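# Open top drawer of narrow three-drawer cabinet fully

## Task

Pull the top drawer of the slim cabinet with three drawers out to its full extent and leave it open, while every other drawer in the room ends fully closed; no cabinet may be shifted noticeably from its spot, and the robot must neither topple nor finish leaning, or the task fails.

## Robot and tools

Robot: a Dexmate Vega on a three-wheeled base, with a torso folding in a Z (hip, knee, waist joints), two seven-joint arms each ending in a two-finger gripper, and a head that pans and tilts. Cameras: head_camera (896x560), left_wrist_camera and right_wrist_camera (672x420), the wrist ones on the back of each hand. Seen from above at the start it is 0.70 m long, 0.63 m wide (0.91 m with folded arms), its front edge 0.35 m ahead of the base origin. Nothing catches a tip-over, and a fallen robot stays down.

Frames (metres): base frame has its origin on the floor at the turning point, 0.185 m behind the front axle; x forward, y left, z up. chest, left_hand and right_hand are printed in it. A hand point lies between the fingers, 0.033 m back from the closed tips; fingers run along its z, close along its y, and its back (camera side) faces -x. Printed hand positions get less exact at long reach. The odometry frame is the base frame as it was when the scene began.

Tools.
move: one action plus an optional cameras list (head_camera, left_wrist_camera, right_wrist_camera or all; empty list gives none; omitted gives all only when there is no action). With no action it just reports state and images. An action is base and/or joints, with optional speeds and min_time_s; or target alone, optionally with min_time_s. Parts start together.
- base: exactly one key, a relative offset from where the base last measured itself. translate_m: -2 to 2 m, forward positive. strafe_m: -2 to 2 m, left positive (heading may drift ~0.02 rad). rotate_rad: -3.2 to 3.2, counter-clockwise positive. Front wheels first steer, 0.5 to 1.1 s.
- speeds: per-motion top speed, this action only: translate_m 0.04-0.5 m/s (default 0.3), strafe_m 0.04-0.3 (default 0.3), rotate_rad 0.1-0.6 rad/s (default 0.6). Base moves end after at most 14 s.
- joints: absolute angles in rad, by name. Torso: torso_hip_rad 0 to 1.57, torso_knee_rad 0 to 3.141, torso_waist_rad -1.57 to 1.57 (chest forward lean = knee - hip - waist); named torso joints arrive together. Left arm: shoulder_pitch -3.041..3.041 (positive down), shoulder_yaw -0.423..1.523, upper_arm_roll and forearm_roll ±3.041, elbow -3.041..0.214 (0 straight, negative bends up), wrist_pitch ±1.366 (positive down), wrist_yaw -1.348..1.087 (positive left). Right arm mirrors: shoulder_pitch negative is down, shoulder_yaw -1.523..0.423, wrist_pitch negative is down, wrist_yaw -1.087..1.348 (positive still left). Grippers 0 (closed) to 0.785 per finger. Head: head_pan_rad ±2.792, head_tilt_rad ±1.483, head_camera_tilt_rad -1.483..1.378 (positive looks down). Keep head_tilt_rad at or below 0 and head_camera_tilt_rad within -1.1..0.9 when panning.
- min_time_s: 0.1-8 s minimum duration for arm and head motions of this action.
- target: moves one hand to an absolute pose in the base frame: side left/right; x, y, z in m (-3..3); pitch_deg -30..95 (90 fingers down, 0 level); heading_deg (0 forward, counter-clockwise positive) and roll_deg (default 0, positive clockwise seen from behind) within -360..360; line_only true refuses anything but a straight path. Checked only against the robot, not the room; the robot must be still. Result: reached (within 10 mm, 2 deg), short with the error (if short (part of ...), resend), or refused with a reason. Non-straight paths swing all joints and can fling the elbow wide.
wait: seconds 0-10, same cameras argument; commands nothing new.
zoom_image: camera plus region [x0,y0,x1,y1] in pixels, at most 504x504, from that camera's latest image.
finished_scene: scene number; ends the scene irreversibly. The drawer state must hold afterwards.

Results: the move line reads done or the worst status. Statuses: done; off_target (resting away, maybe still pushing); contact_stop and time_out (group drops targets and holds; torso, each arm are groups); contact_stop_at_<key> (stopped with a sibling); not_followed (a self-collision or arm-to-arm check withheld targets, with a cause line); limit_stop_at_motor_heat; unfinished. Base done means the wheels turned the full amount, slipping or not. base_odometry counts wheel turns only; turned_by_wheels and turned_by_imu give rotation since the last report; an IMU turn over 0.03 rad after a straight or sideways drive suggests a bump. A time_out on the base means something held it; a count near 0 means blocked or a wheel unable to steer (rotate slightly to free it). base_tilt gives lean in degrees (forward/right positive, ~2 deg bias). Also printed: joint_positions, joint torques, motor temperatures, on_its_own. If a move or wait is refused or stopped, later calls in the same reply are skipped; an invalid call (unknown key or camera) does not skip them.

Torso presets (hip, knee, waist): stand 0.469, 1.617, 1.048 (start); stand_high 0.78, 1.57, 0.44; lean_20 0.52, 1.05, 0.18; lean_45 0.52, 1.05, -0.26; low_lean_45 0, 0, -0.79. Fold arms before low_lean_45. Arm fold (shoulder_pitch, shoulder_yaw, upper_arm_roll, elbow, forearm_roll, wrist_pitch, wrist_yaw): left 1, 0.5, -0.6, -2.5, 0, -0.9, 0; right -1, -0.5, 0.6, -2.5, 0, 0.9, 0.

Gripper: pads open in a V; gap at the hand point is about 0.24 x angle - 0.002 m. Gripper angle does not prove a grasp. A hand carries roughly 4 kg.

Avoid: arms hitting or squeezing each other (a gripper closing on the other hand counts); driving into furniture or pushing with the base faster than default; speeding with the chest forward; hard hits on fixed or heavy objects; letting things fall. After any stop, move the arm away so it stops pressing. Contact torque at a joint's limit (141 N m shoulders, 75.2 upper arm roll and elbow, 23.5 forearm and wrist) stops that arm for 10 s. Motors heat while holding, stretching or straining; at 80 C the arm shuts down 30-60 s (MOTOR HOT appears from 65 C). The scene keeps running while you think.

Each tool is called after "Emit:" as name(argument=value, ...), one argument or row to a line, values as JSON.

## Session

Emit:
move(
  joints={"head_camera_tilt_rad": 0.3},
  cameras=["head_camera"],
)

Emit:
move(
  joints={"head_pan_rad": 1.2},
  cameras=["head_camera"],
)

Emit:
move(
  joints={"head_pan_rad": 2.3},
  cameras=["head_camera"],
)

Emit:
move(
  joints={"head_pan_rad": -1.2},
  cameras=["head_camera"],
)

Emit:
move(
  joints={"head_pan_rad": -2.3},
  cameras=["head_camera"],
)

Scene clock: 0.87 s.
Joint torques (N m): left_arm=[5.51 0.11 -1.47 -2.61 0.05 -1.53 -0.09] | right_arm=[-4.66 -0.49 -0.1 -2 0.09 2.81 0.07]
Motor temperatures (°C): left_arm=[31 31 31 26 40 35 41] | right_arm=[29 27 32 31 36 36 33]
move: done
base_odometry: x=+0.000 y=+0.000 heading=+0.000
turned_by_wheels: +0.000
turned_by_imu: +0.000
base_tilt: forward=+0.1 right=+0.7
base_status: not commanded
joint_positions: torso_hip_rad=+0.469 torso_knee_rad=+1.617 torso_waist_rad=+1.048 left_shoulder_pitch_rad=+2.199 left_shoulder_yaw_rad=+0.008 left_upper_arm_roll_rad=-0.009 left_elbow_rad=-1.083 left_forearm_roll_rad=+0.016 left_wrist_pitch_rad=-0.484 left_wrist_yaw_rad=+0.004 left_gripper_rad=+0.005 right_shoulder_pitch_rad=-2.208 right_shoulder_yaw_rad=+0.017 right_upper_arm_roll_rad=-0.013 right_elbow_rad=-1.119 right_forearm_roll_rad=-0.015 right_wrist_pitch_rad=+0.484 right_wrist_yaw_rad=-0.019 right_gripper_rad=+0.005 head_pan_rad=+0.000 head_tilt_rad=+0.000 head_camera_tilt_rad=+0.300
joint_status: all done
chest: x=-0.0111 y=+0.0000 z=+1.4155 quat_wxyz=(+0.999, +0.000, +0.050, +0.000) (m; base frame)
left_hand: x=+0.1637 y=+0.2372 z=+0.6154 quat_wxyz=(+0.407, +0.009, +0.913, +0.007) pitch_deg=+41.9 heading_deg=+0.4 roll_deg=+1.6 back=up (m; base frame)
right_hand: x=+0.1747 y=-0.2171 z=+0.6263 quat_wxyz=(+0.419, +0.002, +0.908, +0.001) pitch_deg=+40.4 heading_deg=+0.0 roll_deg=+0.2 back=up (m; base frame)
pictures: head_camera

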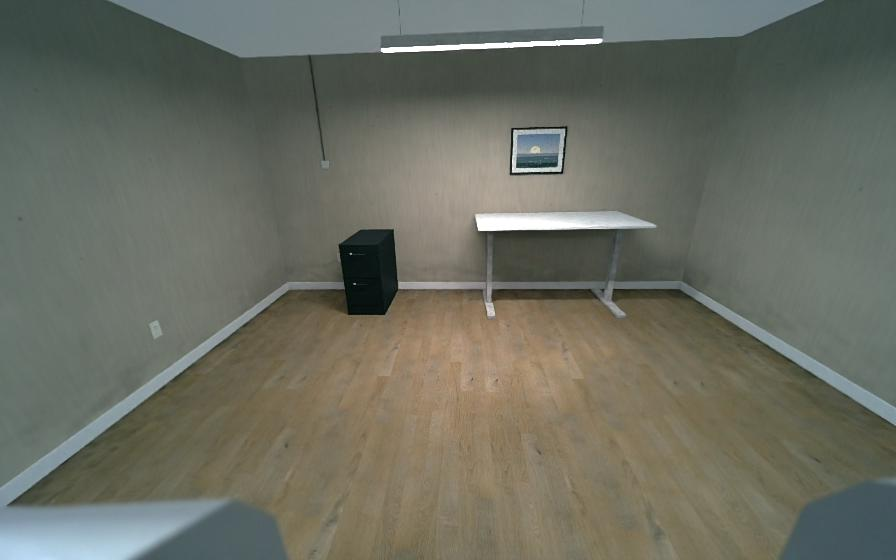

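Scene clock: 2.33 s.
Joint torques (N m): left_arm=[6.17 -0.42 -1.08 -2.84 0.32 -1.6 -0.28] | right_arm=[-5.48 -0.39 0.41 -1.45 0.07 1.8 -0.02]
move: done
base_odometry: x=+0.000 y=+0.000 heading=+0.000
turned_by_wheels: +0.000
turned_by_imu: +0.000
base_tilt: forward=+0.0 right=+0.7
base_status: not commanded
joint_positions: torso_hip_rad=+0.469 torso_knee_rad=+1.617 torso_waist_rad=+1.048 left_shoulder_pitch_rad=+2.199 left_shoulder_yaw_rad=+0.008 left_upper_arm_roll_rad=-0.009 left_elbow_rad=-1.083 left_forearm_roll_rad=+0.016 left_wrist_pitch_rad=-0.484 left_wrist_yaw_rad=+0.004 left_gripper_rad=+0.005 right_shoulder_pitch_rad=-2.208 right_shoulder_yaw_rad=+0.017 right_upper_arm_roll_rad=-0.013 right_elbow_rad=-1.119 right_forearm_roll_rad=-0.015 right_wrist_pitch_rad=+0.484 right_wrist_yaw_rad=-0.019 right_gripper_rad=+0.005 head_pan_rad=+1.200 head_tilt_rad=+0.000 head_camera_tilt_rad=+0.300
joint_status: all done
chest: x=-0.0111 y=+0.0000 z=+1.4155 quat_wxyz=(+0.999, +0.000, +0.050, +0.000) (m; base frame)
left_hand: x=+0.1637 y=+0.2372 z=+0.6154 quat_wxyz=(+0.407, +0.009, +0.913, +0.007) pitch_deg=+41.9 heading_deg=+0.4 roll_deg=+1.6 back=up (m; base frame)
right_hand: x=+0.1747 y=-0.2171 z=+0.6263 quat_wxyz=(+0.419, +0.002, +0.908, +0.001) pitch_deg=+40.4 heading_deg=+0.0 roll_deg=+0.2 back=up (m; base frame)
pictures: head_camera

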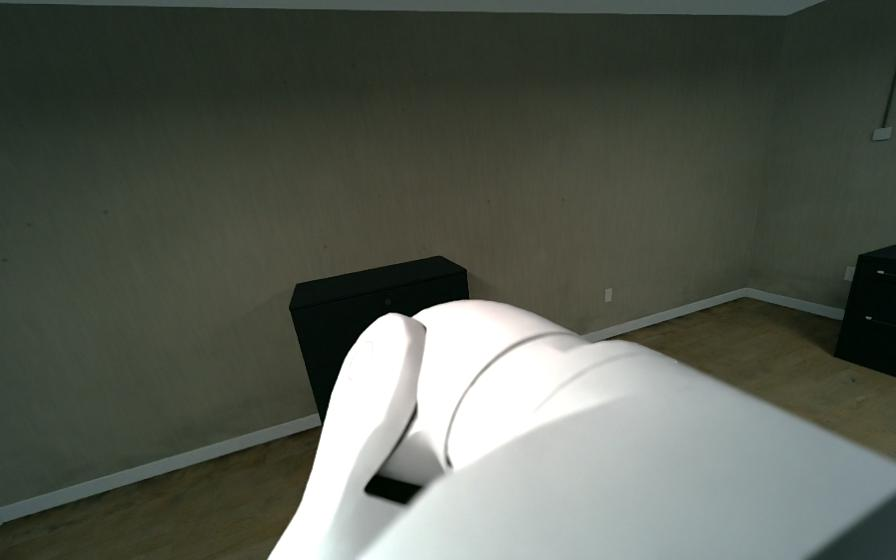

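Scene clock: 3.73 s.
Joint torques (N m): left_arm=[5.17 -0.26 -0.89 -2.3 -0.01 -1.55 -0.33] | right_arm=[-5.01 -0.7 0.36 -1.78 0.01 2.6 -0.14]
move: done
base_odometry: x=+0.000 y=+0.000 heading=+0.000
turned_by_wheels: +0.000
turned_by_imu: +0.000
base_tilt: forward=+0.0 right=+0.7
base_status: not commanded
joint_positions: torso_hip_rad=+0.469 torso_knee_rad=+1.617 torso_waist_rad=+1.048 left_shoulder_pitch_rad=+2.199 left_shoulder_yaw_rad=+0.008 left_upper_arm_roll_rad=-0.009 left_elbow_rad=-1.083 left_forearm_roll_rad=+0.016 left_wrist_pitch_rad=-0.484 left_wrist_yaw_rad=+0.004 left_gripper_rad=+0.005 right_shoulder_pitch_rad=-2.208 right_shoulder_yaw_rad=+0.017 right_upper_arm_roll_rad=-0.013 right_elbow_rad=-1.119 right_forearm_roll_rad=-0.015 right_wrist_pitch_rad=+0.484 right_wrist_yaw_rad=-0.019 right_gripper_rad=+0.005 head_pan_rad=+2.300 head_tilt_rad=+0.000 head_camera_tilt_rad=+0.300
joint_status: all done
chest: x=-0.0111 y=+0.0000 z=+1.4155 quat_wxyz=(+0.999, +0.000, +0.050, +0.000) (m; base frame)
left_hand: x=+0.1637 y=+0.2372 z=+0.6154 quat_wxyz=(+0.407, +0.009, +0.913, +0.007) pitch_deg=+41.9 heading_deg=+0.4 roll_deg=+1.6 back=up (m; base frame)
right_hand: x=+0.1747 y=-0.2171 z=+0.6263 quat_wxyz=(+0.419, +0.002, +0.908, +0.001) pitch_deg=+40.4 heading_deg=+0.0 roll_deg=+0.2 back=up (m; base frame)
pictures: head_camera

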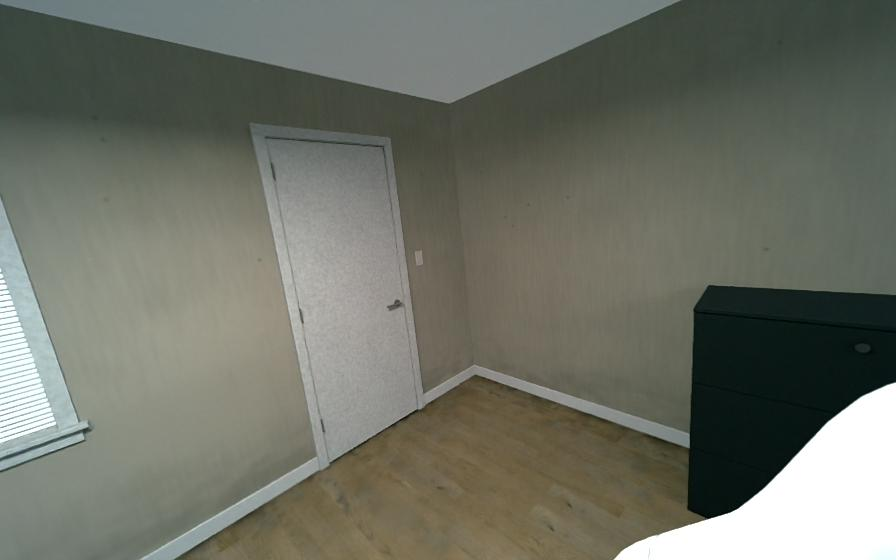

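Scene clock: 6.73 s.
Joint torques (N m): left_arm=[5.44 0.12 -1.03 -2.55 -0.08 -1.83 -0.15] | right_arm=[-5.91 -1.35 0.17 -1.05 -0.02 2.19 0.01]
move: done
base_odometry: x=+0.000 y=+0.000 heading=+0.000
turned_by_wheels: +0.000
turned_by_imu: +0.000
base_tilt: forward=+0.0 right=+0.8
base_status: not commanded
joint_positions: torso_hip_rad=+0.469 torso_knee_rad=+1.617 torso_waist_rad=+1.048 left_shoulder_pitch_rad=+2.199 left_shoulder_yaw_rad=+0.008 left_upper_arm_roll_rad=-0.009 left_elbow_rad=-1.083 left_forearm_roll_rad=+0.016 left_wrist_pitch_rad=-0.484 left_wrist_yaw_rad=+0.004 left_gripper_rad=+0.005 right_shoulder_pitch_rad=-2.208 right_shoulder_yaw_rad=+0.017 right_upper_arm_roll_rad=-0.013 right_elbow_rad=-1.119 right_forearm_roll_rad=-0.015 right_wrist_pitch_rad=+0.484 right_wrist_yaw_rad=-0.019 right_gripper_rad=+0.005 head_pan_rad=-1.200 head_tilt_rad=+0.000 head_camera_tilt_rad=+0.300
joint_status: all done
chest: x=-0.0111 y=+0.0000 z=+1.4155 quat_wxyz=(+0.999, +0.000, +0.050, +0.000) (m; base frame)
left_hand: x=+0.1637 y=+0.2372 z=+0.6154 quat_wxyz=(+0.407, +0.009, +0.913, +0.007) pitch_deg=+41.9 heading_deg=+0.4 roll_deg=+1.6 back=up (m; base frame)
right_hand: x=+0.1747 y=-0.2171 z=+0.6263 quat_wxyz=(+0.419, +0.002, +0.908, +0.001) pitch_deg=+40.4 heading_deg=+0.0 roll_deg=+0.2 back=up (m; base frame)
pictures: head_camera

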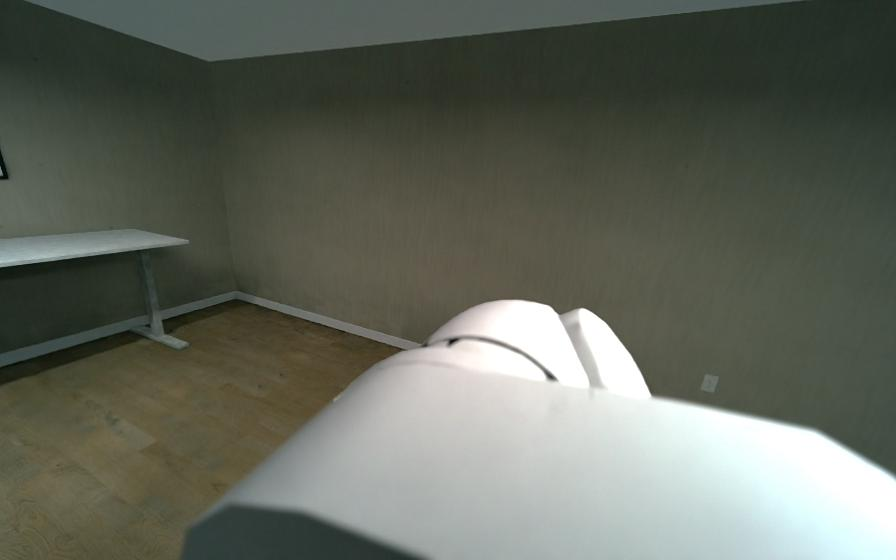

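Scene clock: 8.13 s.
Joint torques (N m): left_arm=[6.59 1.2 -1.41 -3.23 0.1 -1.77 -0.26] | right_arm=[-5.76 -0.61 -0.02 -2.04 0.16 1.46 0.01]
move: done
base_odometry: x=+0.000 y=+0.000 heading=+0.000
turned_by_wheels: +0.000
turned_by_imu: +0.000
base_tilt: forward=+0.0 right=+0.8
base_status: not commanded
joint_positions: torso_hip_rad=+0.469 torso_knee_rad=+1.617 torso_waist_rad=+1.048 left_shoulder_pitch_rad=+2.199 left_shoulder_yaw_rad=+0.008 left_upper_arm_roll_rad=-0.009 left_elbow_rad=-1.083 left_forearm_roll_rad=+0.016 left_wrist_pitch_rad=-0.484 left_wrist_yaw_rad=+0.004 left_gripper_rad=+0.005 right_shoulder_pitch_rad=-2.208 right_shoulder_yaw_rad=+0.017 right_upper_arm_roll_rad=-0.013 right_elbow_rad=-1.119 right_forearm_roll_rad=-0.015 right_wrist_pitch_rad=+0.484 right_wrist_yaw_rad=-0.019 right_gripper_rad=+0.005 head_pan_rad=-2.300 head_tilt_rad=+0.000 head_camera_tilt_rad=+0.300
joint_status: all done
chest: x=-0.0111 y=+0.0000 z=+1.4155 quat_wxyz=(+0.999, +0.000, +0.050, +0.000) (m; base frame)
left_hand: x=+0.1637 y=+0.2372 z=+0.6154 quat_wxyz=(+0.407, +0.009, +0.913, +0.007) pitch_deg=+41.9 heading_deg=+0.4 roll_deg=+1.6 back=up (m; base frame)
right_hand: x=+0.1747 y=-0.2171 z=+0.6263 quat_wxyz=(+0.419, +0.002, +0.908, +0.001) pitch_deg=+40.4 heading_deg=+0.0 roll_deg=+0.2 back=up (m; base frame)
pictures: head_camera

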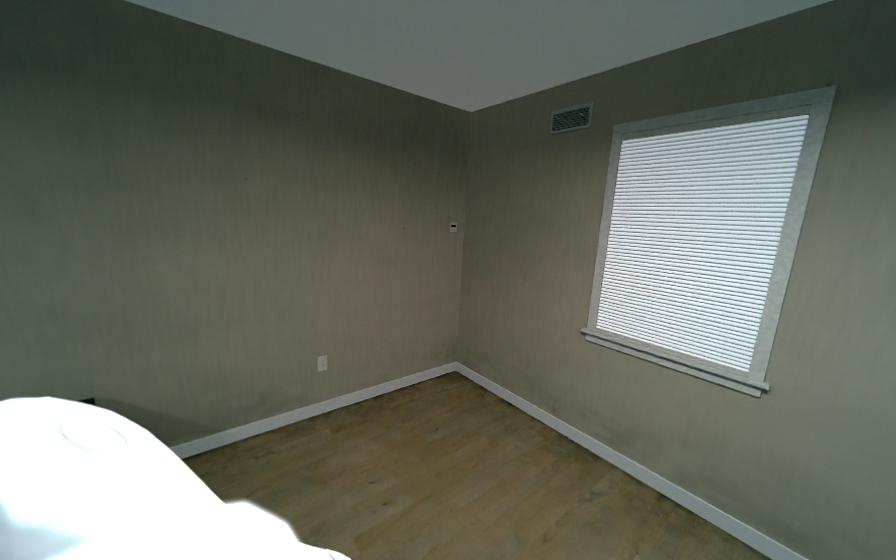

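Emit:
move(
  base={"rotate_rad": -1.5},
  joints={"torso_hip_rad": 0.05, "torso_knee_rad": 0.6, "torso_waist_rad": 0.0, "head_pan_rad": 0, "head_camera_tilt_rad": 0.0, "left_shoulder_pitch_rad": 2.0, "left_shoulder_yaw_rad": 0, "left_upper_arm_roll_rad": 0, "left_elbow_rad": -2.0, "left_forearm_roll_rad": 0, "left_wrist_pitch_rad": -0.495, "left_wrist_yaw_rad": 0, "left_gripper_rad": 0.3, "right_shoulder_pitch_rad": -2.0, "right_shoulder_yaw_rad": -0.1, "right_upper_arm_roll_rad": 0, "right_elbow_rad": -2.2, "right_forearm_roll_rad": 0, "right_wrist_pitch_rad": 0.3, "right_wrist_yaw_rad": 0},
  cameras=["head_camera"],
)

Scene clock: 13.77 s.
Joint torques (N m): left_arm=[-2.22 -3.01 2.74 -5.91 -0.11 -2.36 -0.4] | right_arm=[6.94 -4.4 5.33 -8.15 0.46 2.4 0.11]
move: done
base_odometry: x=+0.002 y=+0.001 heading=-1.504
turned_by_wheels: -1.504
turned_by_imu: -1.496
base_tilt: forward=+0.1 right=+0.8
base_status: done
joint_positions: torso_hip_rad=+0.050 torso_knee_rad=+0.600 torso_waist_rad=+0.000 left_shoulder_pitch_rad=+2.000 left_shoulder_yaw_rad=+0.000 left_upper_arm_roll_rad=+0.000 left_elbow_rad=-1.999 left_forearm_roll_rad=+0.000 left_wrist_pitch_rad=-0.495 left_wrist_yaw_rad=+0.000 left_gripper_rad=+0.300 right_shoulder_pitch_rad=-2.001 right_shoulder_yaw_rad=-0.100 right_upper_arm_roll_rad=+0.000 right_elbow_rad=-2.197 right_forearm_roll_rad=+0.000 right_wrist_pitch_rad=+0.300 right_wrist_yaw_rad=+0.000 right_gripper_rad=+0.005 head_pan_rad=+0.000 head_tilt_rad=+0.000 head_camera_tilt_rad=+0.000
joint_status: all done
chest: x=+0.0427 y=+0.0000 z=+1.1113 quat_wxyz=(+0.962, +0.000, +0.272, +0.000) (m; base frame)
left_hand: x=+0.4032 y=+0.2294 z=+0.6855 quat_wxyz=(+0.687, +0.000, +0.727, +0.000) pitch_deg=+3.2 heading_deg=+0.0 roll_deg=+0.0 back=up (m; base frame)
right_hand: x=+0.4329 y=-0.2141 z=+0.7309 quat_wxyz=(+0.687, -0.049, +0.725, +0.008) pitch_deg=+3.2 heading_deg=+4.6 roll_deg=-3.2 back=up (m; base frame)
pictures: head_camera

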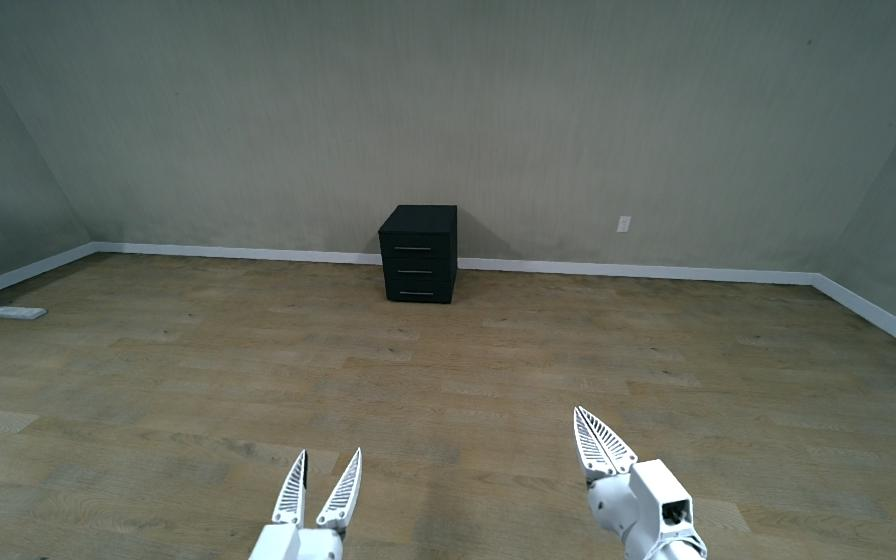

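Emit:
zoom_image(
  camera="head_camera",
  region=[360, 190, 480, 320],
)

Scaled by 3.877 from the camera's 896x560 image, which has a finer 960x600 frame.

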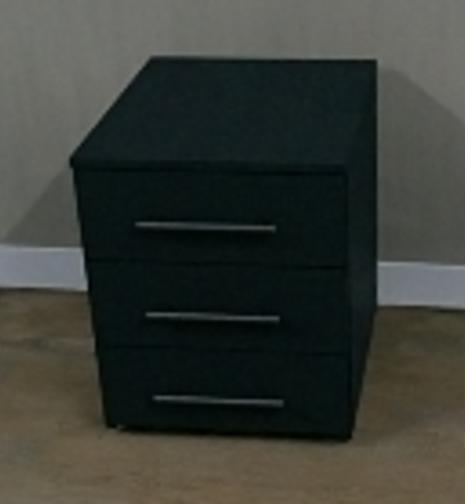

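Emit:
move(
  base={"translate_m": 1.02},
  joints={"head_camera_tilt_rad": 0.15, "left_shoulder_pitch_rad": 0.955, "left_shoulder_yaw_rad": 0.213, "left_upper_arm_roll_rad": 0.395, "left_elbow_rad": -0.793, "left_forearm_roll_rad": 1.14, "left_wrist_pitch_rad": 0.12, "left_wrist_yaw_rad": 0.432, "left_gripper_rad": 0.3},
  cameras=["head_camera"],
)

Emit:
move(
  base={"rotate_rad": -0.08},
  cameras=["head_camera","left_wrist_camera"],
)

Scene clock: 20.47 s.
Joint torques (N m): left_arm=[-19.6 2.97 0.34 -4.67 0.55 -0.46 1.32] | right_arm=[6.71 -3.48 4.63 -7.37 0.4 2.41 0.04]
move: done
base_odometry: x=+0.070 y=-1.017 heading=-1.505
turned_by_wheels: -0.001
turned_by_imu: -0.003
base_tilt: forward=+0.1 right=+0.8
base_status: done
joint_positions: torso_hip_rad=+0.050 torso_knee_rad=+0.600 torso_waist_rad=+0.000 left_shoulder_pitch_rad=+0.959 left_shoulder_yaw_rad=+0.212 left_upper_arm_roll_rad=+0.393 left_elbow_rad=-0.797 left_forearm_roll_rad=+1.136 left_wrist_pitch_rad=+0.118 left_wrist_yaw_rad=+0.430 left_gripper_rad=+0.300 right_shoulder_pitch_rad=-2.000 right_shoulder_yaw_rad=-0.100 right_upper_arm_roll_rad=+0.000 right_elbow_rad=-2.200 right_forearm_roll_rad=+0.000 right_wrist_pitch_rad=+0.300 right_wrist_yaw_rad=+0.000 right_gripper_rad=+0.005 head_pan_rad=+0.000 head_tilt_rad=+0.000 head_camera_tilt_rad=+0.150
joint_status: all done
chest: x=+0.0428 y=+0.0000 z=+1.1112 quat_wxyz=(+0.962, +0.000, +0.272, +0.000) (m; base frame)
left_hand: x=+0.6287 y=+0.2488 z=+0.4289 quat_wxyz=(+0.406, +0.578, +0.582, +0.403) pitch_deg=+20.1 heading_deg=+0.0 roll_deg=+89.6 (m; base frame)
right_hand: x=+0.4334 y=-0.2139 z=+0.7323 quat_wxyz=(+0.688, -0.049, +0.724, +0.009) pitch_deg=+3.0 heading_deg=+4.6 roll_deg=-3.2 back=up (m; base frame)
pictures: head_camera

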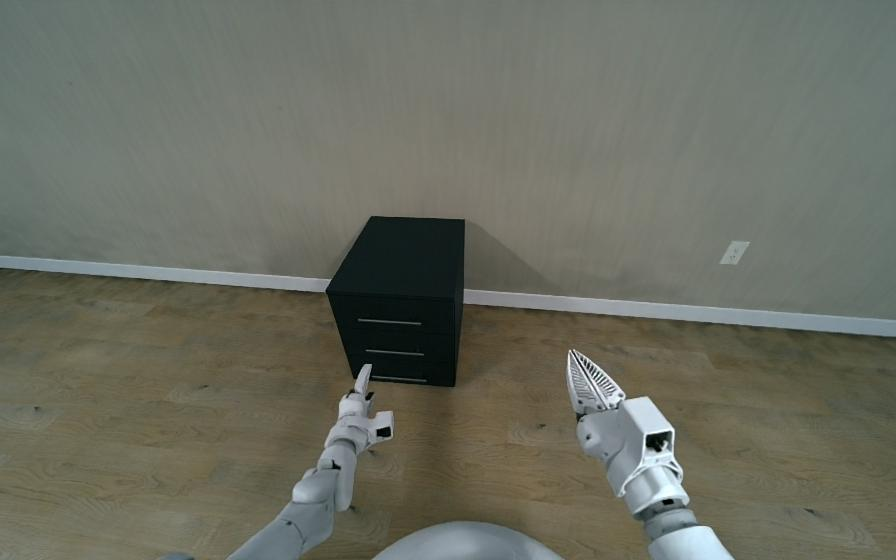

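Scene clock: 21.90 s.
Joint torques (N m): left_arm=[-16.92 2.98 0.45 -2.99 0.68 0.26 1.03] | right_arm=[5.31 -2.53 3.89 -7.5 0.29 2.64 0.06]
move: done
base_odometry: x=+0.070 y=-1.017 heading=-1.585
turned_by_wheels: -0.080
turned_by_imu: -0.080
base_tilt: forward=+0.0 right=+0.8
base_status: done
joint_positions: torso_hip_rad=+0.050 torso_knee_rad=+0.600 torso_waist_rad=+0.000 left_shoulder_pitch_rad=+0.955 left_shoulder_yaw_rad=+0.213 left_upper_arm_roll_rad=+0.395 left_elbow_rad=-0.793 left_forearm_roll_rad=+1.140 left_wrist_pitch_rad=+0.120 left_wrist_yaw_rad=+0.432 left_gripper_rad=+0.300 right_shoulder_pitch_rad=-2.000 right_shoulder_yaw_rad=-0.100 right_upper_arm_roll_rad=+0.000 right_elbow_rad=-2.200 right_forearm_roll_rad=+0.000 right_wrist_pitch_rad=+0.300 right_wrist_yaw_rad=+0.000 right_gripper_rad=+0.005 head_pan_rad=+0.000 head_tilt_rad=+0.000 head_camera_tilt_rad=+0.150
joint_status: not commanded
chest: x=+0.0428 y=+0.0000 z=+1.1112 quat_wxyz=(+0.962, +0.000, +0.272, +0.000) (m; base frame)
left_hand: x=+0.6299 y=+0.2499 z=+0.4296 quat_wxyz=(+0.405, +0.579, +0.580, +0.405) pitch_deg=+20.0 heading_deg=+0.0 roll_deg=+90.0 (m; base frame)
right_hand: x=+0.4334 y=-0.2139 z=+0.7323 quat_wxyz=(+0.688, -0.049, +0.724, +0.009) pitch_deg=+3.0 heading_deg=+4.6 roll_deg=-3.2 back=up (m; base frame)
pictures: head_camera, left_wrist_camera

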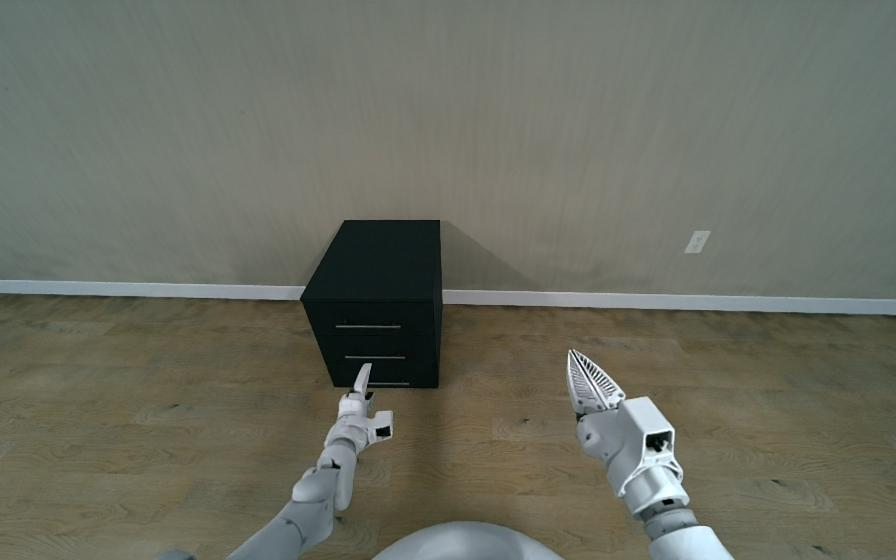

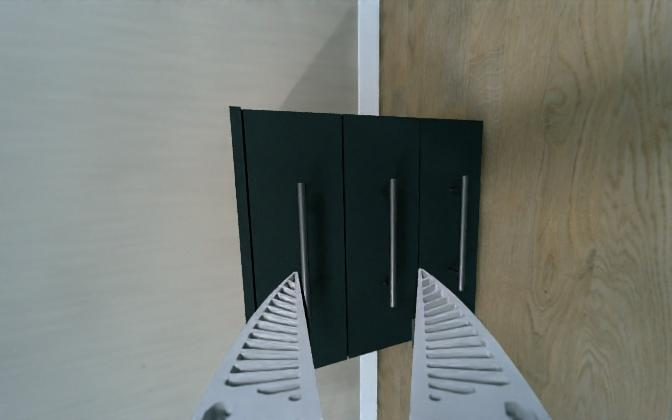

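Emit:
move(
  base={"translate_m": 0.17},
  speeds={"translate_m": 0.15},
  cameras=["head_camera","left_wrist_camera"],
)

Scene clock: 24.97 s.
Joint torques (N m): left_arm=[-17.53 3.85 -0.16 -4.15 0.63 -0.12 1.09] | right_arm=[5.51 -1.98 4.58 -7.66 0.42 2.03 -0.06]
move: done
base_odometry: x=+0.068 y=-1.187 heading=-1.586
turned_by_wheels: -0.001
turned_by_imu: +0.000
base_tilt: forward=+0.1 right=+0.8
base_status: done
joint_positions: torso_hip_rad=+0.050 torso_knee_rad=+0.600 torso_waist_rad=+0.000 left_shoulder_pitch_rad=+0.955 left_shoulder_yaw_rad=+0.213 left_upper_arm_roll_rad=+0.395 left_elbow_rad=-0.793 left_forearm_roll_rad=+1.140 left_wrist_pitch_rad=+0.120 left_wrist_yaw_rad=+0.432 left_gripper_rad=+0.300 right_shoulder_pitch_rad=-2.000 right_shoulder_yaw_rad=-0.100 right_upper_arm_roll_rad=+0.000 right_elbow_rad=-2.200 right_forearm_roll_rad=+0.000 right_wrist_pitch_rad=+0.300 right_wrist_yaw_rad=+0.000 right_gripper_rad=+0.005 head_pan_rad=+0.000 head_tilt_rad=+0.000 head_camera_tilt_rad=+0.150
joint_status: not commanded
chest: x=+0.0428 y=+0.0000 z=+1.1112 quat_wxyz=(+0.962, +0.000, +0.272, +0.000) (m; base frame)
left_hand: x=+0.6299 y=+0.2499 z=+0.4296 quat_wxyz=(+0.405, +0.579, +0.579, +0.405) pitch_deg=+20.0 heading_deg=+0.0 roll_deg=+90.0 (m; base frame)
right_hand: x=+0.4334 y=-0.2139 z=+0.7323 quat_wxyz=(+0.688, -0.049, +0.724, +0.009) pitch_deg=+3.0 heading_deg=+4.6 roll_deg=-3.2 back=up (m; base frame)
pictures: head_camera, left_wrist_camera

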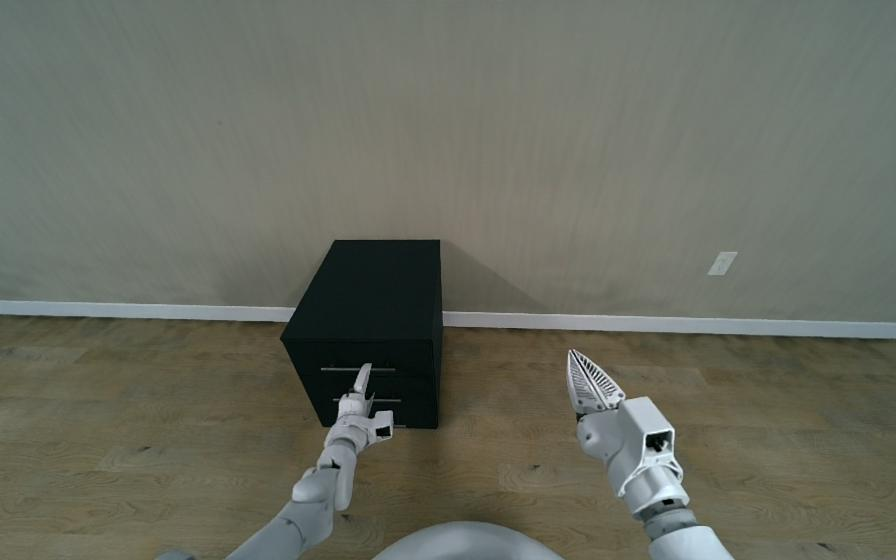

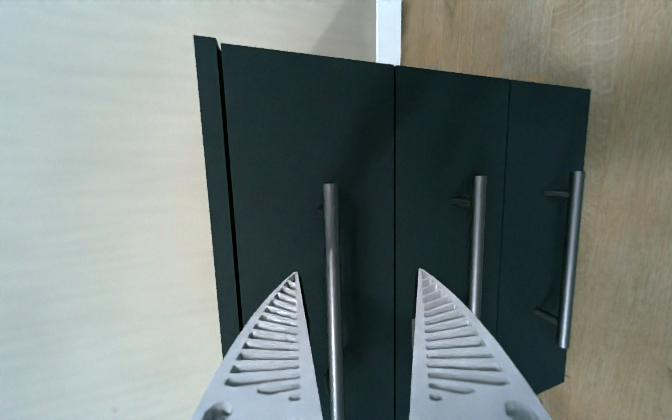

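Emit:
move(
  target={"side":"left","x":0.622,"y":0.268,"z":0.43,"pitch_deg":20,"heading_deg":0,"roll_deg":90,"line_only":true},
)

Emit:
move(
  base={"translate_m": 0.065},
  speeds={"translate_m": 0.08},
  cameras=["head_camera","left_wrist_camera"],
)

Scene clock: 26.60 s.
Joint torques (N m): left_arm=[-9.62 3.84 -6.59 -5.55 -0.1 0.01 0.43] | right_arm=[6.52 -2.19 4.08 -7.28 0.22 2.11 -0.12]
move: done
base_odometry: x=+0.068 y=-1.187 heading=-1.586
turned_by_wheels: +0.000
turned_by_imu: +0.000
base_tilt: forward=+0.1 right=+0.7
base_status: not commanded
joint_positions: torso_hip_rad=+0.050 torso_knee_rad=+0.600 torso_waist_rad=+0.000 left_shoulder_pitch_rad=+0.983 left_shoulder_yaw_rad=+0.247 left_upper_arm_roll_rad=+0.381 left_elbow_rad=-0.824 left_forearm_roll_rad=+1.130 left_wrist_pitch_rad=+0.099 left_wrist_yaw_rad=+0.429 left_gripper_rad=+0.300 right_shoulder_pitch_rad=-2.000 right_shoulder_yaw_rad=-0.100 right_upper_arm_roll_rad=+0.000 right_elbow_rad=-2.200 right_forearm_roll_rad=+0.000 right_wrist_pitch_rad=+0.300 right_wrist_yaw_rad=+0.000 right_gripper_rad=+0.005 head_pan_rad=+0.000 head_tilt_rad=+0.000 head_camera_tilt_rad=+0.150
joint_status: not commanded
chest: x=+0.0428 y=+0.0000 z=+1.1112 quat_wxyz=(+0.962, +0.000, +0.272, +0.000) (m; base frame)
left_hand: x=+0.6228 y=+0.2660 z=+0.4299 quat_wxyz=(+0.406, +0.579, +0.579, +0.405) pitch_deg=+20.0 heading_deg=+0.0 roll_deg=+90.0 (m; base frame)
left_hand_status: reached (straight line, planned for 0.4 s): 2 mm and 0.0 deg off.
right_hand: x=+0.4334 y=-0.2139 z=+0.7323 quat_wxyz=(+0.688, -0.049, +0.724, +0.009) pitch_deg=+3.0 heading_deg=+4.6 roll_deg=-3.2 back=up (m; base frame)
pictures: none

Scene clock: 28.23 s.
Joint torques (N m): left_arm=[-14.31 4.1 -7.35 -5.35 -0.34 -0.13 0.1] | right_arm=[5.73 -2.97 4.06 -7.68 0.25 2.47 0.06]
move: done
base_odometry: x=+0.067 y=-1.252 heading=-1.586
turned_by_wheels: -0.001
turned_by_imu: +0.000
base_tilt: forward=+0.1 right=+0.7
base_status: done
joint_positions: torso_hip_rad=+0.050 torso_knee_rad=+0.600 torso_waist_rad=+0.000 left_shoulder_pitch_rad=+0.986 left_shoulder_yaw_rad=+0.251 left_upper_arm_roll_rad=+0.379 left_elbow_rad=-0.828 left_forearm_roll_rad=+1.129 left_wrist_pitch_rad=+0.096 left_wrist_yaw_rad=+0.429 left_gripper_rad=+0.300 right_shoulder_pitch_rad=-2.000 right_shoulder_yaw_rad=-0.100 right_upper_arm_roll_rad=+0.000 right_elbow_rad=-2.200 right_forearm_roll_rad=+0.000 right_wrist_pitch_rad=+0.300 right_wrist_yaw_rad=+0.000 right_gripper_rad=+0.005 head_pan_rad=+0.000 head_tilt_rad=+0.000 head_camera_tilt_rad=+0.150
joint_status: not commanded
chest: x=+0.0427 y=+0.0000 z=+1.1113 quat_wxyz=(+0.962, +0.000, +0.272, +0.000) (m; base frame)
left_hand: x=+0.6219 y=+0.2678 z=+0.4300 quat_wxyz=(+0.406, +0.579, +0.579, +0.406) pitch_deg=+20.0 heading_deg=+0.0 roll_deg=-90.0 (m; base frame)
right_hand: x=+0.4334 y=-0.2139 z=+0.7324 quat_wxyz=(+0.688, -0.049, +0.724, +0.009) pitch_deg=+3.0 heading_deg=+4.6 roll_deg=-3.2 back=up (m; base frame)
pictures: head_camera, left_wrist_camera

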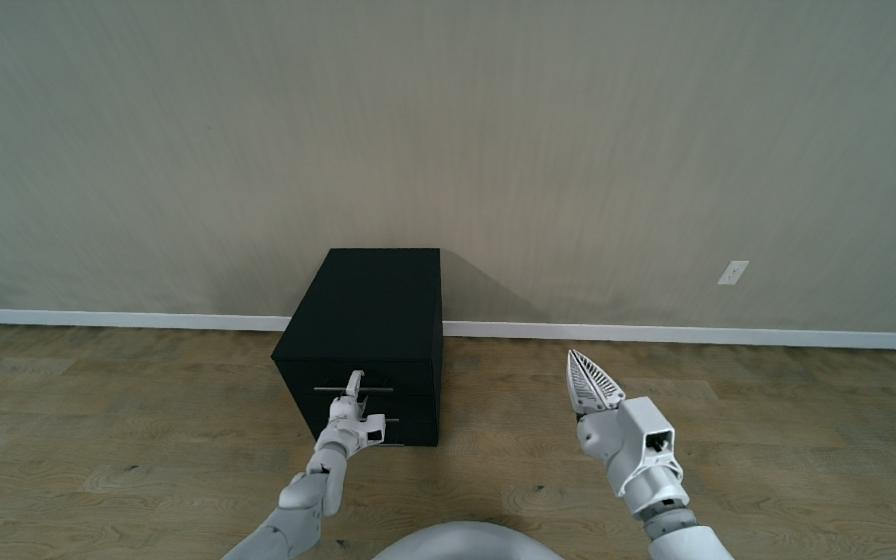

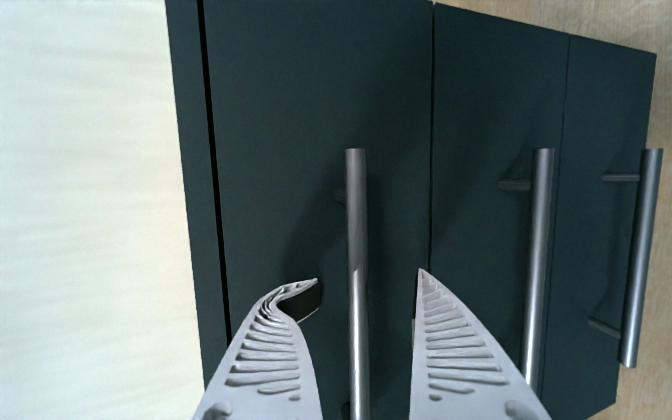

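Emit:
move(
  joints={"left_gripper_rad": 0.0},
  cameras=["left_wrist_camera"],
)

Emit:
move(
  base={"translate_m": -0.1},
  speeds={"translate_m": 0.08},
  cameras=["head_camera","left_wrist_camera"],
)

Scene clock: 29.27 s.
Joint torques (N m): left_arm=[-17.97 3.91 -6.72 -7.09 0.12 0.05 1.09] | right_arm=[5.12 -2 3.88 -7.59 0.34 2.52 0]
move: done
base_odometry: x=+0.067 y=-1.252 heading=-1.586
turned_by_wheels: +0.000
turned_by_imu: +0.000
base_tilt: forward=+0.0 right=+0.8
base_status: not commanded
joint_positions: torso_hip_rad=+0.050 torso_knee_rad=+0.600 torso_waist_rad=+0.000 left_shoulder_pitch_rad=+0.986 left_shoulder_yaw_rad=+0.251 left_upper_arm_roll_rad=+0.379 left_elbow_rad=-0.828 left_forearm_roll_rad=+1.129 left_wrist_pitch_rad=+0.096 left_wrist_yaw_rad=+0.429 left_gripper_rad=+0.000 right_shoulder_pitch_rad=-2.000 right_shoulder_yaw_rad=-0.100 right_upper_arm_roll_rad=+0.000 right_elbow_rad=-2.200 right_forearm_roll_rad=+0.000 right_wrist_pitch_rad=+0.300 right_wrist_yaw_rad=+0.000 right_gripper_rad=+0.005 head_pan_rad=+0.000 head_tilt_rad=+0.000 head_camera_tilt_rad=+0.150
joint_status: all done
chest: x=+0.0427 y=+0.0000 z=+1.1113 quat_wxyz=(+0.962, +0.000, +0.272, +0.000) (m; base frame)
left_hand: x=+0.6217 y=+0.2679 z=+0.4297 quat_wxyz=(+0.405, +0.579, +0.579, +0.405) pitch_deg=+20.0 heading_deg=+0.0 roll_deg=-90.0 (m; base frame)
right_hand: x=+0.4334 y=-0.2139 z=+0.7324 quat_wxyz=(+0.688, -0.049, +0.724, +0.009) pitch_deg=+3.0 heading_deg=+4.6 roll_deg=-3.2 back=up (m; base frame)
pictures: left_wrist_camera

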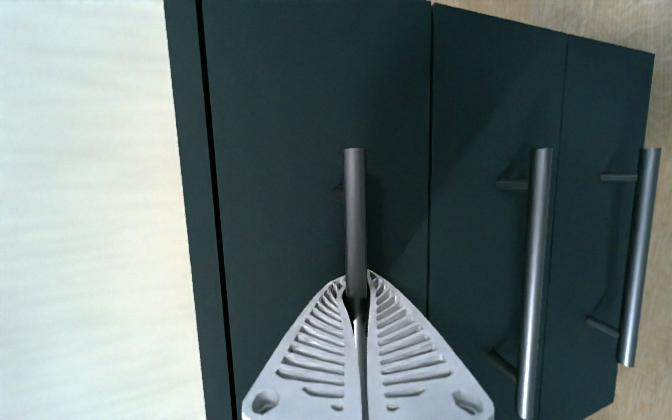

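Scene clock: 31.20 s.
Joint torques (N m): left_arm=[-11.01 -1.18 -2.88 -4.44 0.79 -1.91 0.03] | right_arm=[6.71 -2.31 4 -7.88 0.26 1.9 0]
move: done
base_odometry: x=+0.069 y=-1.152 heading=-1.586
turned_by_wheels: +0.000
turned_by_imu: +0.001
base_tilt: forward=+0.1 right=+0.7
base_status: done
joint_positions: torso_hip_rad=+0.050 torso_knee_rad=+0.600 torso_waist_rad=+0.000 left_shoulder_pitch_rad=+0.986 left_shoulder_yaw_rad=+0.251 left_upper_arm_roll_rad=+0.379 left_elbow_rad=-0.828 left_forearm_roll_rad=+1.129 left_wrist_pitch_rad=+0.097 left_wrist_yaw_rad=+0.429 left_gripper_rad=+0.000 right_shoulder_pitch_rad=-2.000 right_shoulder_yaw_rad=-0.100 right_upper_arm_roll_rad=+0.000 right_elbow_rad=-2.200 right_forearm_roll_rad=+0.000 right_wrist_pitch_rad=+0.300 right_wrist_yaw_rad=+0.000 right_gripper_rad=+0.005 head_pan_rad=+0.000 head_tilt_rad=+0.000 head_camera_tilt_rad=+0.150
joint_status: not commanded
chest: x=+0.0427 y=+0.0000 z=+1.1112 quat_wxyz=(+0.962, +0.000, +0.272, +0.000) (m; base frame)
left_hand: x=+0.6220 y=+0.2683 z=+0.4302 quat_wxyz=(+0.405, +0.579, +0.579, +0.406) pitch_deg=+20.0 heading_deg=+0.0 roll_deg=-90.0 (m; base frame)
right_hand: x=+0.4334 y=-0.2139 z=+0.7324 quat_wxyz=(+0.688, -0.049, +0.724, +0.009) pitch_deg=+3.0 heading_deg=+4.6 roll_deg=-3.2 back=up (m; base frame)
pictures: head_camera, left_wrist_camera

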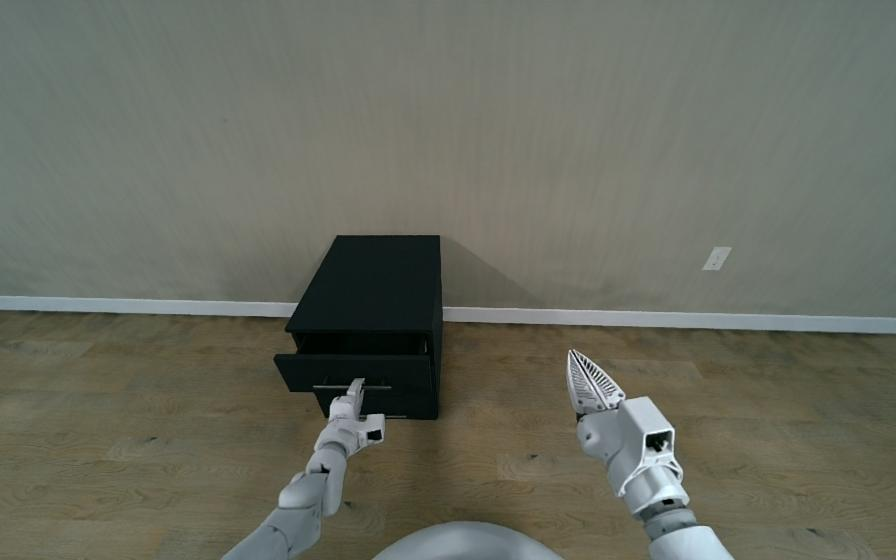

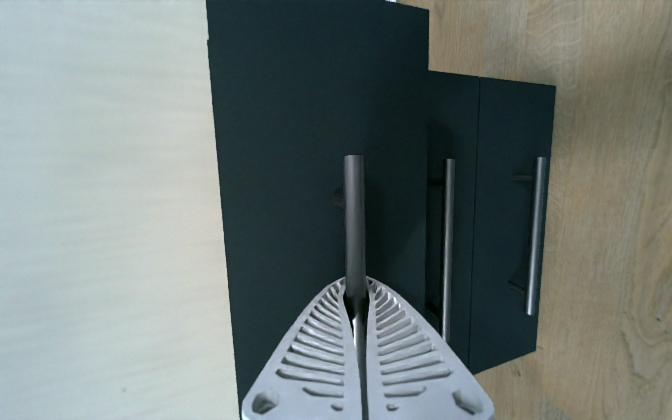

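Emit:
move(
  base={"translate_m": -0.24},
  speeds={"translate_m": 0.08},
  cameras=["head_camera","left_wrist_camera"],
)

Emit:
move(
  base={"translate_m": -0.04},
  speeds={"translate_m": 0.05},
  cameras=["head_camera","left_wrist_camera"],
)

Emit:
move(
  base={"translate_m": -0.02},
  speeds={"translate_m": 0.05},
  cameras=["head_camera","left_wrist_camera"],
)

Scene clock: 35.23 s.
Joint torques (N m): left_arm=[-8.37 -4.64 3.77 -4.93 2.12 -3.26 0.07] | right_arm=[5.77 -2.24 4.44 -8.31 0.32 2.33 0.18]
move: done
base_odometry: x=+0.072 y=-0.912 heading=-1.587
turned_by_wheels: -0.001
turned_by_imu: -0.001
base_tilt: forward=+0.0 right=+0.8
base_status: done
joint_positions: torso_hip_rad=+0.050 torso_knee_rad=+0.600 torso_waist_rad=+0.000 left_shoulder_pitch_rad=+0.986 left_shoulder_yaw_rad=+0.251 left_upper_arm_roll_rad=+0.378 left_elbow_rad=-0.828 left_forearm_roll_rad=+1.129 left_wrist_pitch_rad=+0.097 left_wrist_yaw_rad=+0.429 left_gripper_rad=+0.000 right_shoulder_pitch_rad=-2.000 right_shoulder_yaw_rad=-0.100 right_upper_arm_roll_rad=+0.000 right_elbow_rad=-2.200 right_forearm_roll_rad=+0.000 right_wrist_pitch_rad=+0.300 right_wrist_yaw_rad=+0.000 right_gripper_rad=+0.005 head_pan_rad=+0.000 head_tilt_rad=+0.000 head_camera_tilt_rad=+0.150
joint_status: not commanded
chest: x=+0.0427 y=+0.0000 z=+1.1112 quat_wxyz=(+0.962, +0.000, +0.272, +0.000) (m; base frame)
left_hand: x=+0.6220 y=+0.2690 z=+0.4302 quat_wxyz=(+0.405, +0.579, +0.579, +0.406) pitch_deg=+20.0 heading_deg=+0.1 roll_deg=-89.9 (m; base frame)
right_hand: x=+0.4334 y=-0.2139 z=+0.7324 quat_wxyz=(+0.688, -0.049, +0.724, +0.009) pitch_deg=+3.0 heading_deg=+4.6 roll_deg=-3.2 back=up (m; base frame)
pictures: head_camera, left_wrist_camera

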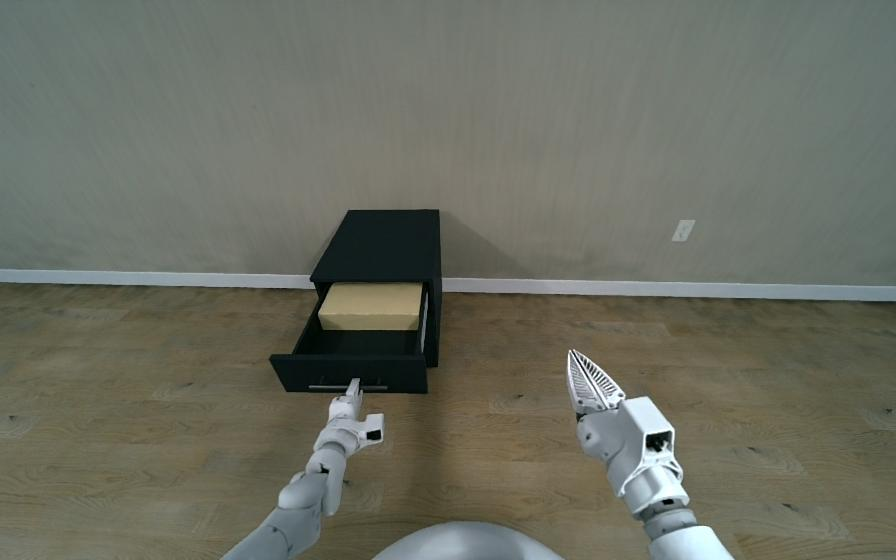

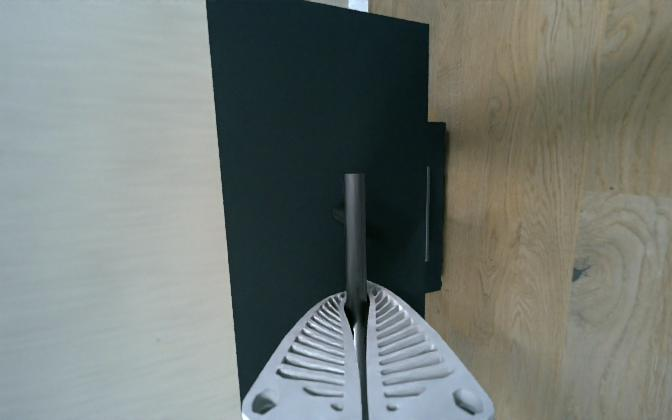

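Scene clock: 36.73 s.
Joint torques (N m): left_arm=[-9.04 -5.49 2.65 -4.48 1.89 -3.7 -0.02] | right_arm=[6.65 -2.9 3.75 -8.2 0.33 2.94 0.04]
move: done
base_odometry: x=+0.073 y=-0.872 heading=-1.588
turned_by_wheels: -0.001
turned_by_imu: -0.001
base_tilt: forward=+0.0 right=+0.7
base_status: done
joint_positions: torso_hip_rad=+0.050 torso_knee_rad=+0.600 torso_waist_rad=+0.000 left_shoulder_pitch_rad=+0.986 left_shoulder_yaw_rad=+0.251 left_upper_arm_roll_rad=+0.378 left_elbow_rad=-0.828 left_forearm_roll_rad=+1.129 left_wrist_pitch_rad=+0.097 left_wrist_yaw_rad=+0.429 left_gripper_rad=+0.000 right_shoulder_pitch_rad=-2.000 right_shoulder_yaw_rad=-0.100 right_upper_arm_roll_rad=+0.000 right_elbow_rad=-2.200 right_forearm_roll_rad=+0.000 right_wrist_pitch_rad=+0.300 right_wrist_yaw_rad=+0.000 right_gripper_rad=+0.005 head_pan_rad=+0.000 head_tilt_rad=+0.000 head_camera_tilt_rad=+0.150
joint_status: not commanded
chest: x=+0.0427 y=+0.0000 z=+1.1112 quat_wxyz=(+0.962, +0.000, +0.272, +0.000) (m; base frame)
left_hand: x=+0.6221 y=+0.2689 z=+0.4302 quat_wxyz=(+0.405, +0.579, +0.579, +0.406) pitch_deg=+20.0 heading_deg=+0.1 roll_deg=-89.9 (m; base frame)
right_hand: x=+0.4334 y=-0.2139 z=+0.7324 quat_wxyz=(+0.688, -0.049, +0.724, +0.009) pitch_deg=+3.0 heading_deg=+4.6 roll_deg=-3.2 back=up (m; base frame)
pictures: head_camera, left_wrist_camera

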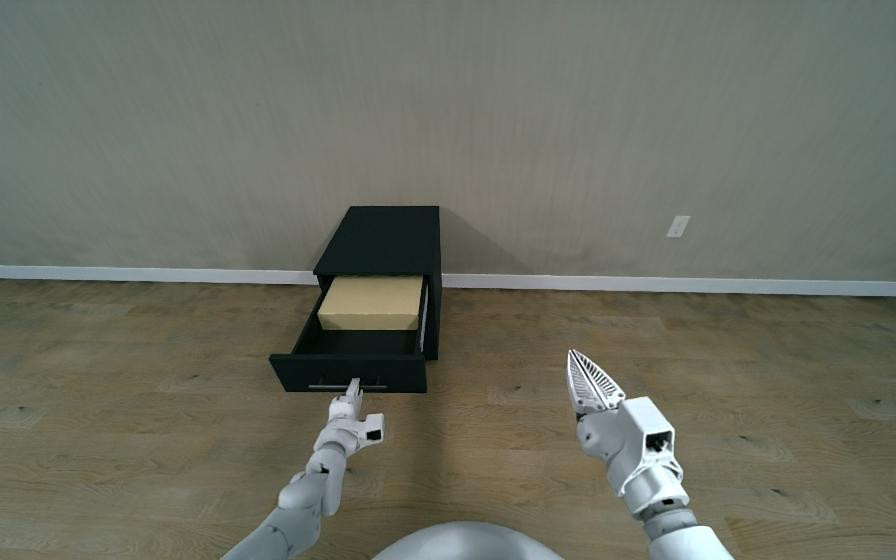

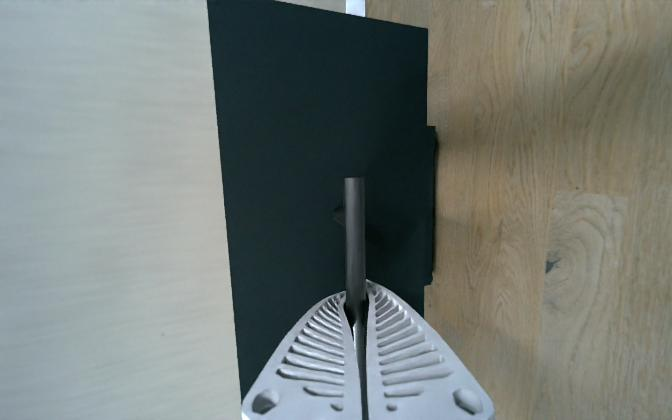

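Scene clock: 37.83 s.
Joint torques (N m): left_arm=[-3.12 -2.65 2.95 0.81 0.56 -0.84 -1.62] | right_arm=[5.07 -3.37 4.38 -7.89 0.27 2.77 -0.01]
move: done
base_odometry: x=+0.074 y=-0.852 heading=-1.589
turned_by_wheels: -0.001
turned_by_imu: -0.002
base_tilt: forward=+0.0 right=+0.8
base_status: done
joint_positions: torso_hip_rad=+0.050 torso_knee_rad=+0.600 torso_waist_rad=+0.000 left_shoulder_pitch_rad=+0.986 left_shoulder_yaw_rad=+0.251 left_upper_arm_roll_rad=+0.378 left_elbow_rad=-0.829 left_forearm_roll_rad=+1.129 left_wrist_pitch_rad=+0.097 left_wrist_yaw_rad=+0.430 left_gripper_rad=+0.000 right_shoulder_pitch_rad=-2.000 right_shoulder_yaw_rad=-0.100 right_upper_arm_roll_rad=+0.000 right_elbow_rad=-2.200 right_forearm_roll_rad=+0.000 right_wrist_pitch_rad=+0.300 right_wrist_yaw_rad=+0.000 right_gripper_rad=+0.005 head_pan_rad=+0.000 head_tilt_rad=+0.000 head_camera_tilt_rad=+0.150
joint_status: not commanded
chest: x=+0.0426 y=+0.0000 z=+1.1113 quat_wxyz=(+0.962, +0.000, +0.271, +0.000) (m; base frame)
left_hand: x=+0.6225 y=+0.2685 z=+0.4309 quat_wxyz=(+0.406, +0.579, +0.579, +0.406) pitch_deg=+19.9 heading_deg=+0.1 roll_deg=-90.0 (m; base frame)
right_hand: x=+0.4334 y=-0.2139 z=+0.7324 quat_wxyz=(+0.688, -0.049, +0.724, +0.009) pitch_deg=+3.0 heading_deg=+4.6 roll_deg=-3.2 back=up (m; base frame)
pictures: head_camera, left_wrist_camera

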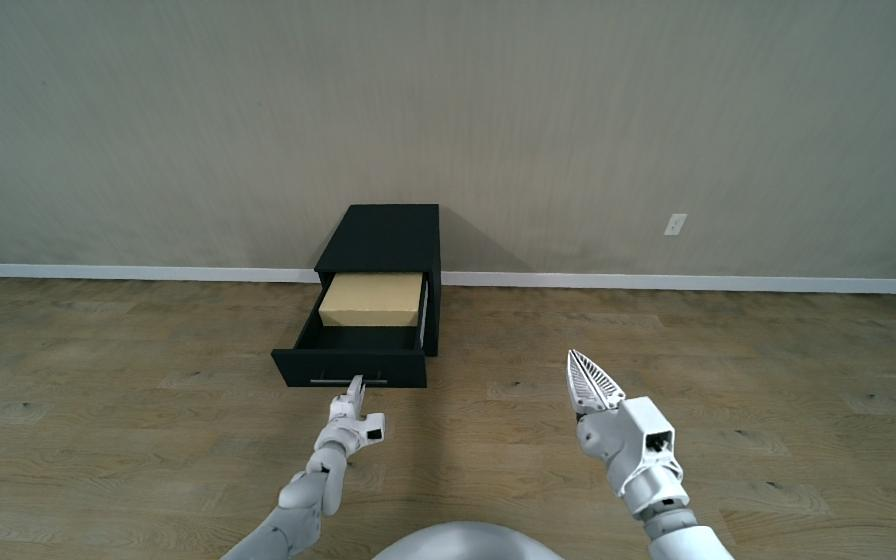

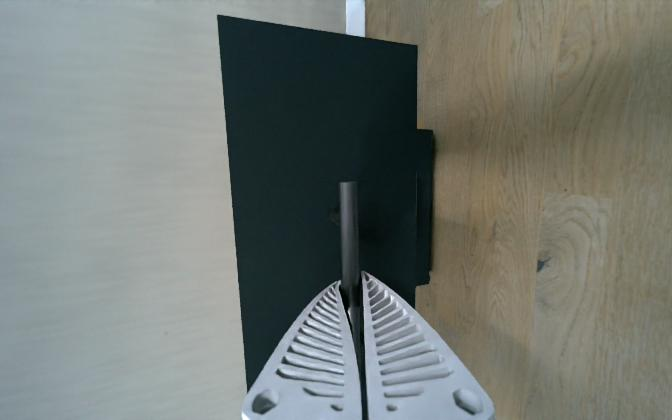

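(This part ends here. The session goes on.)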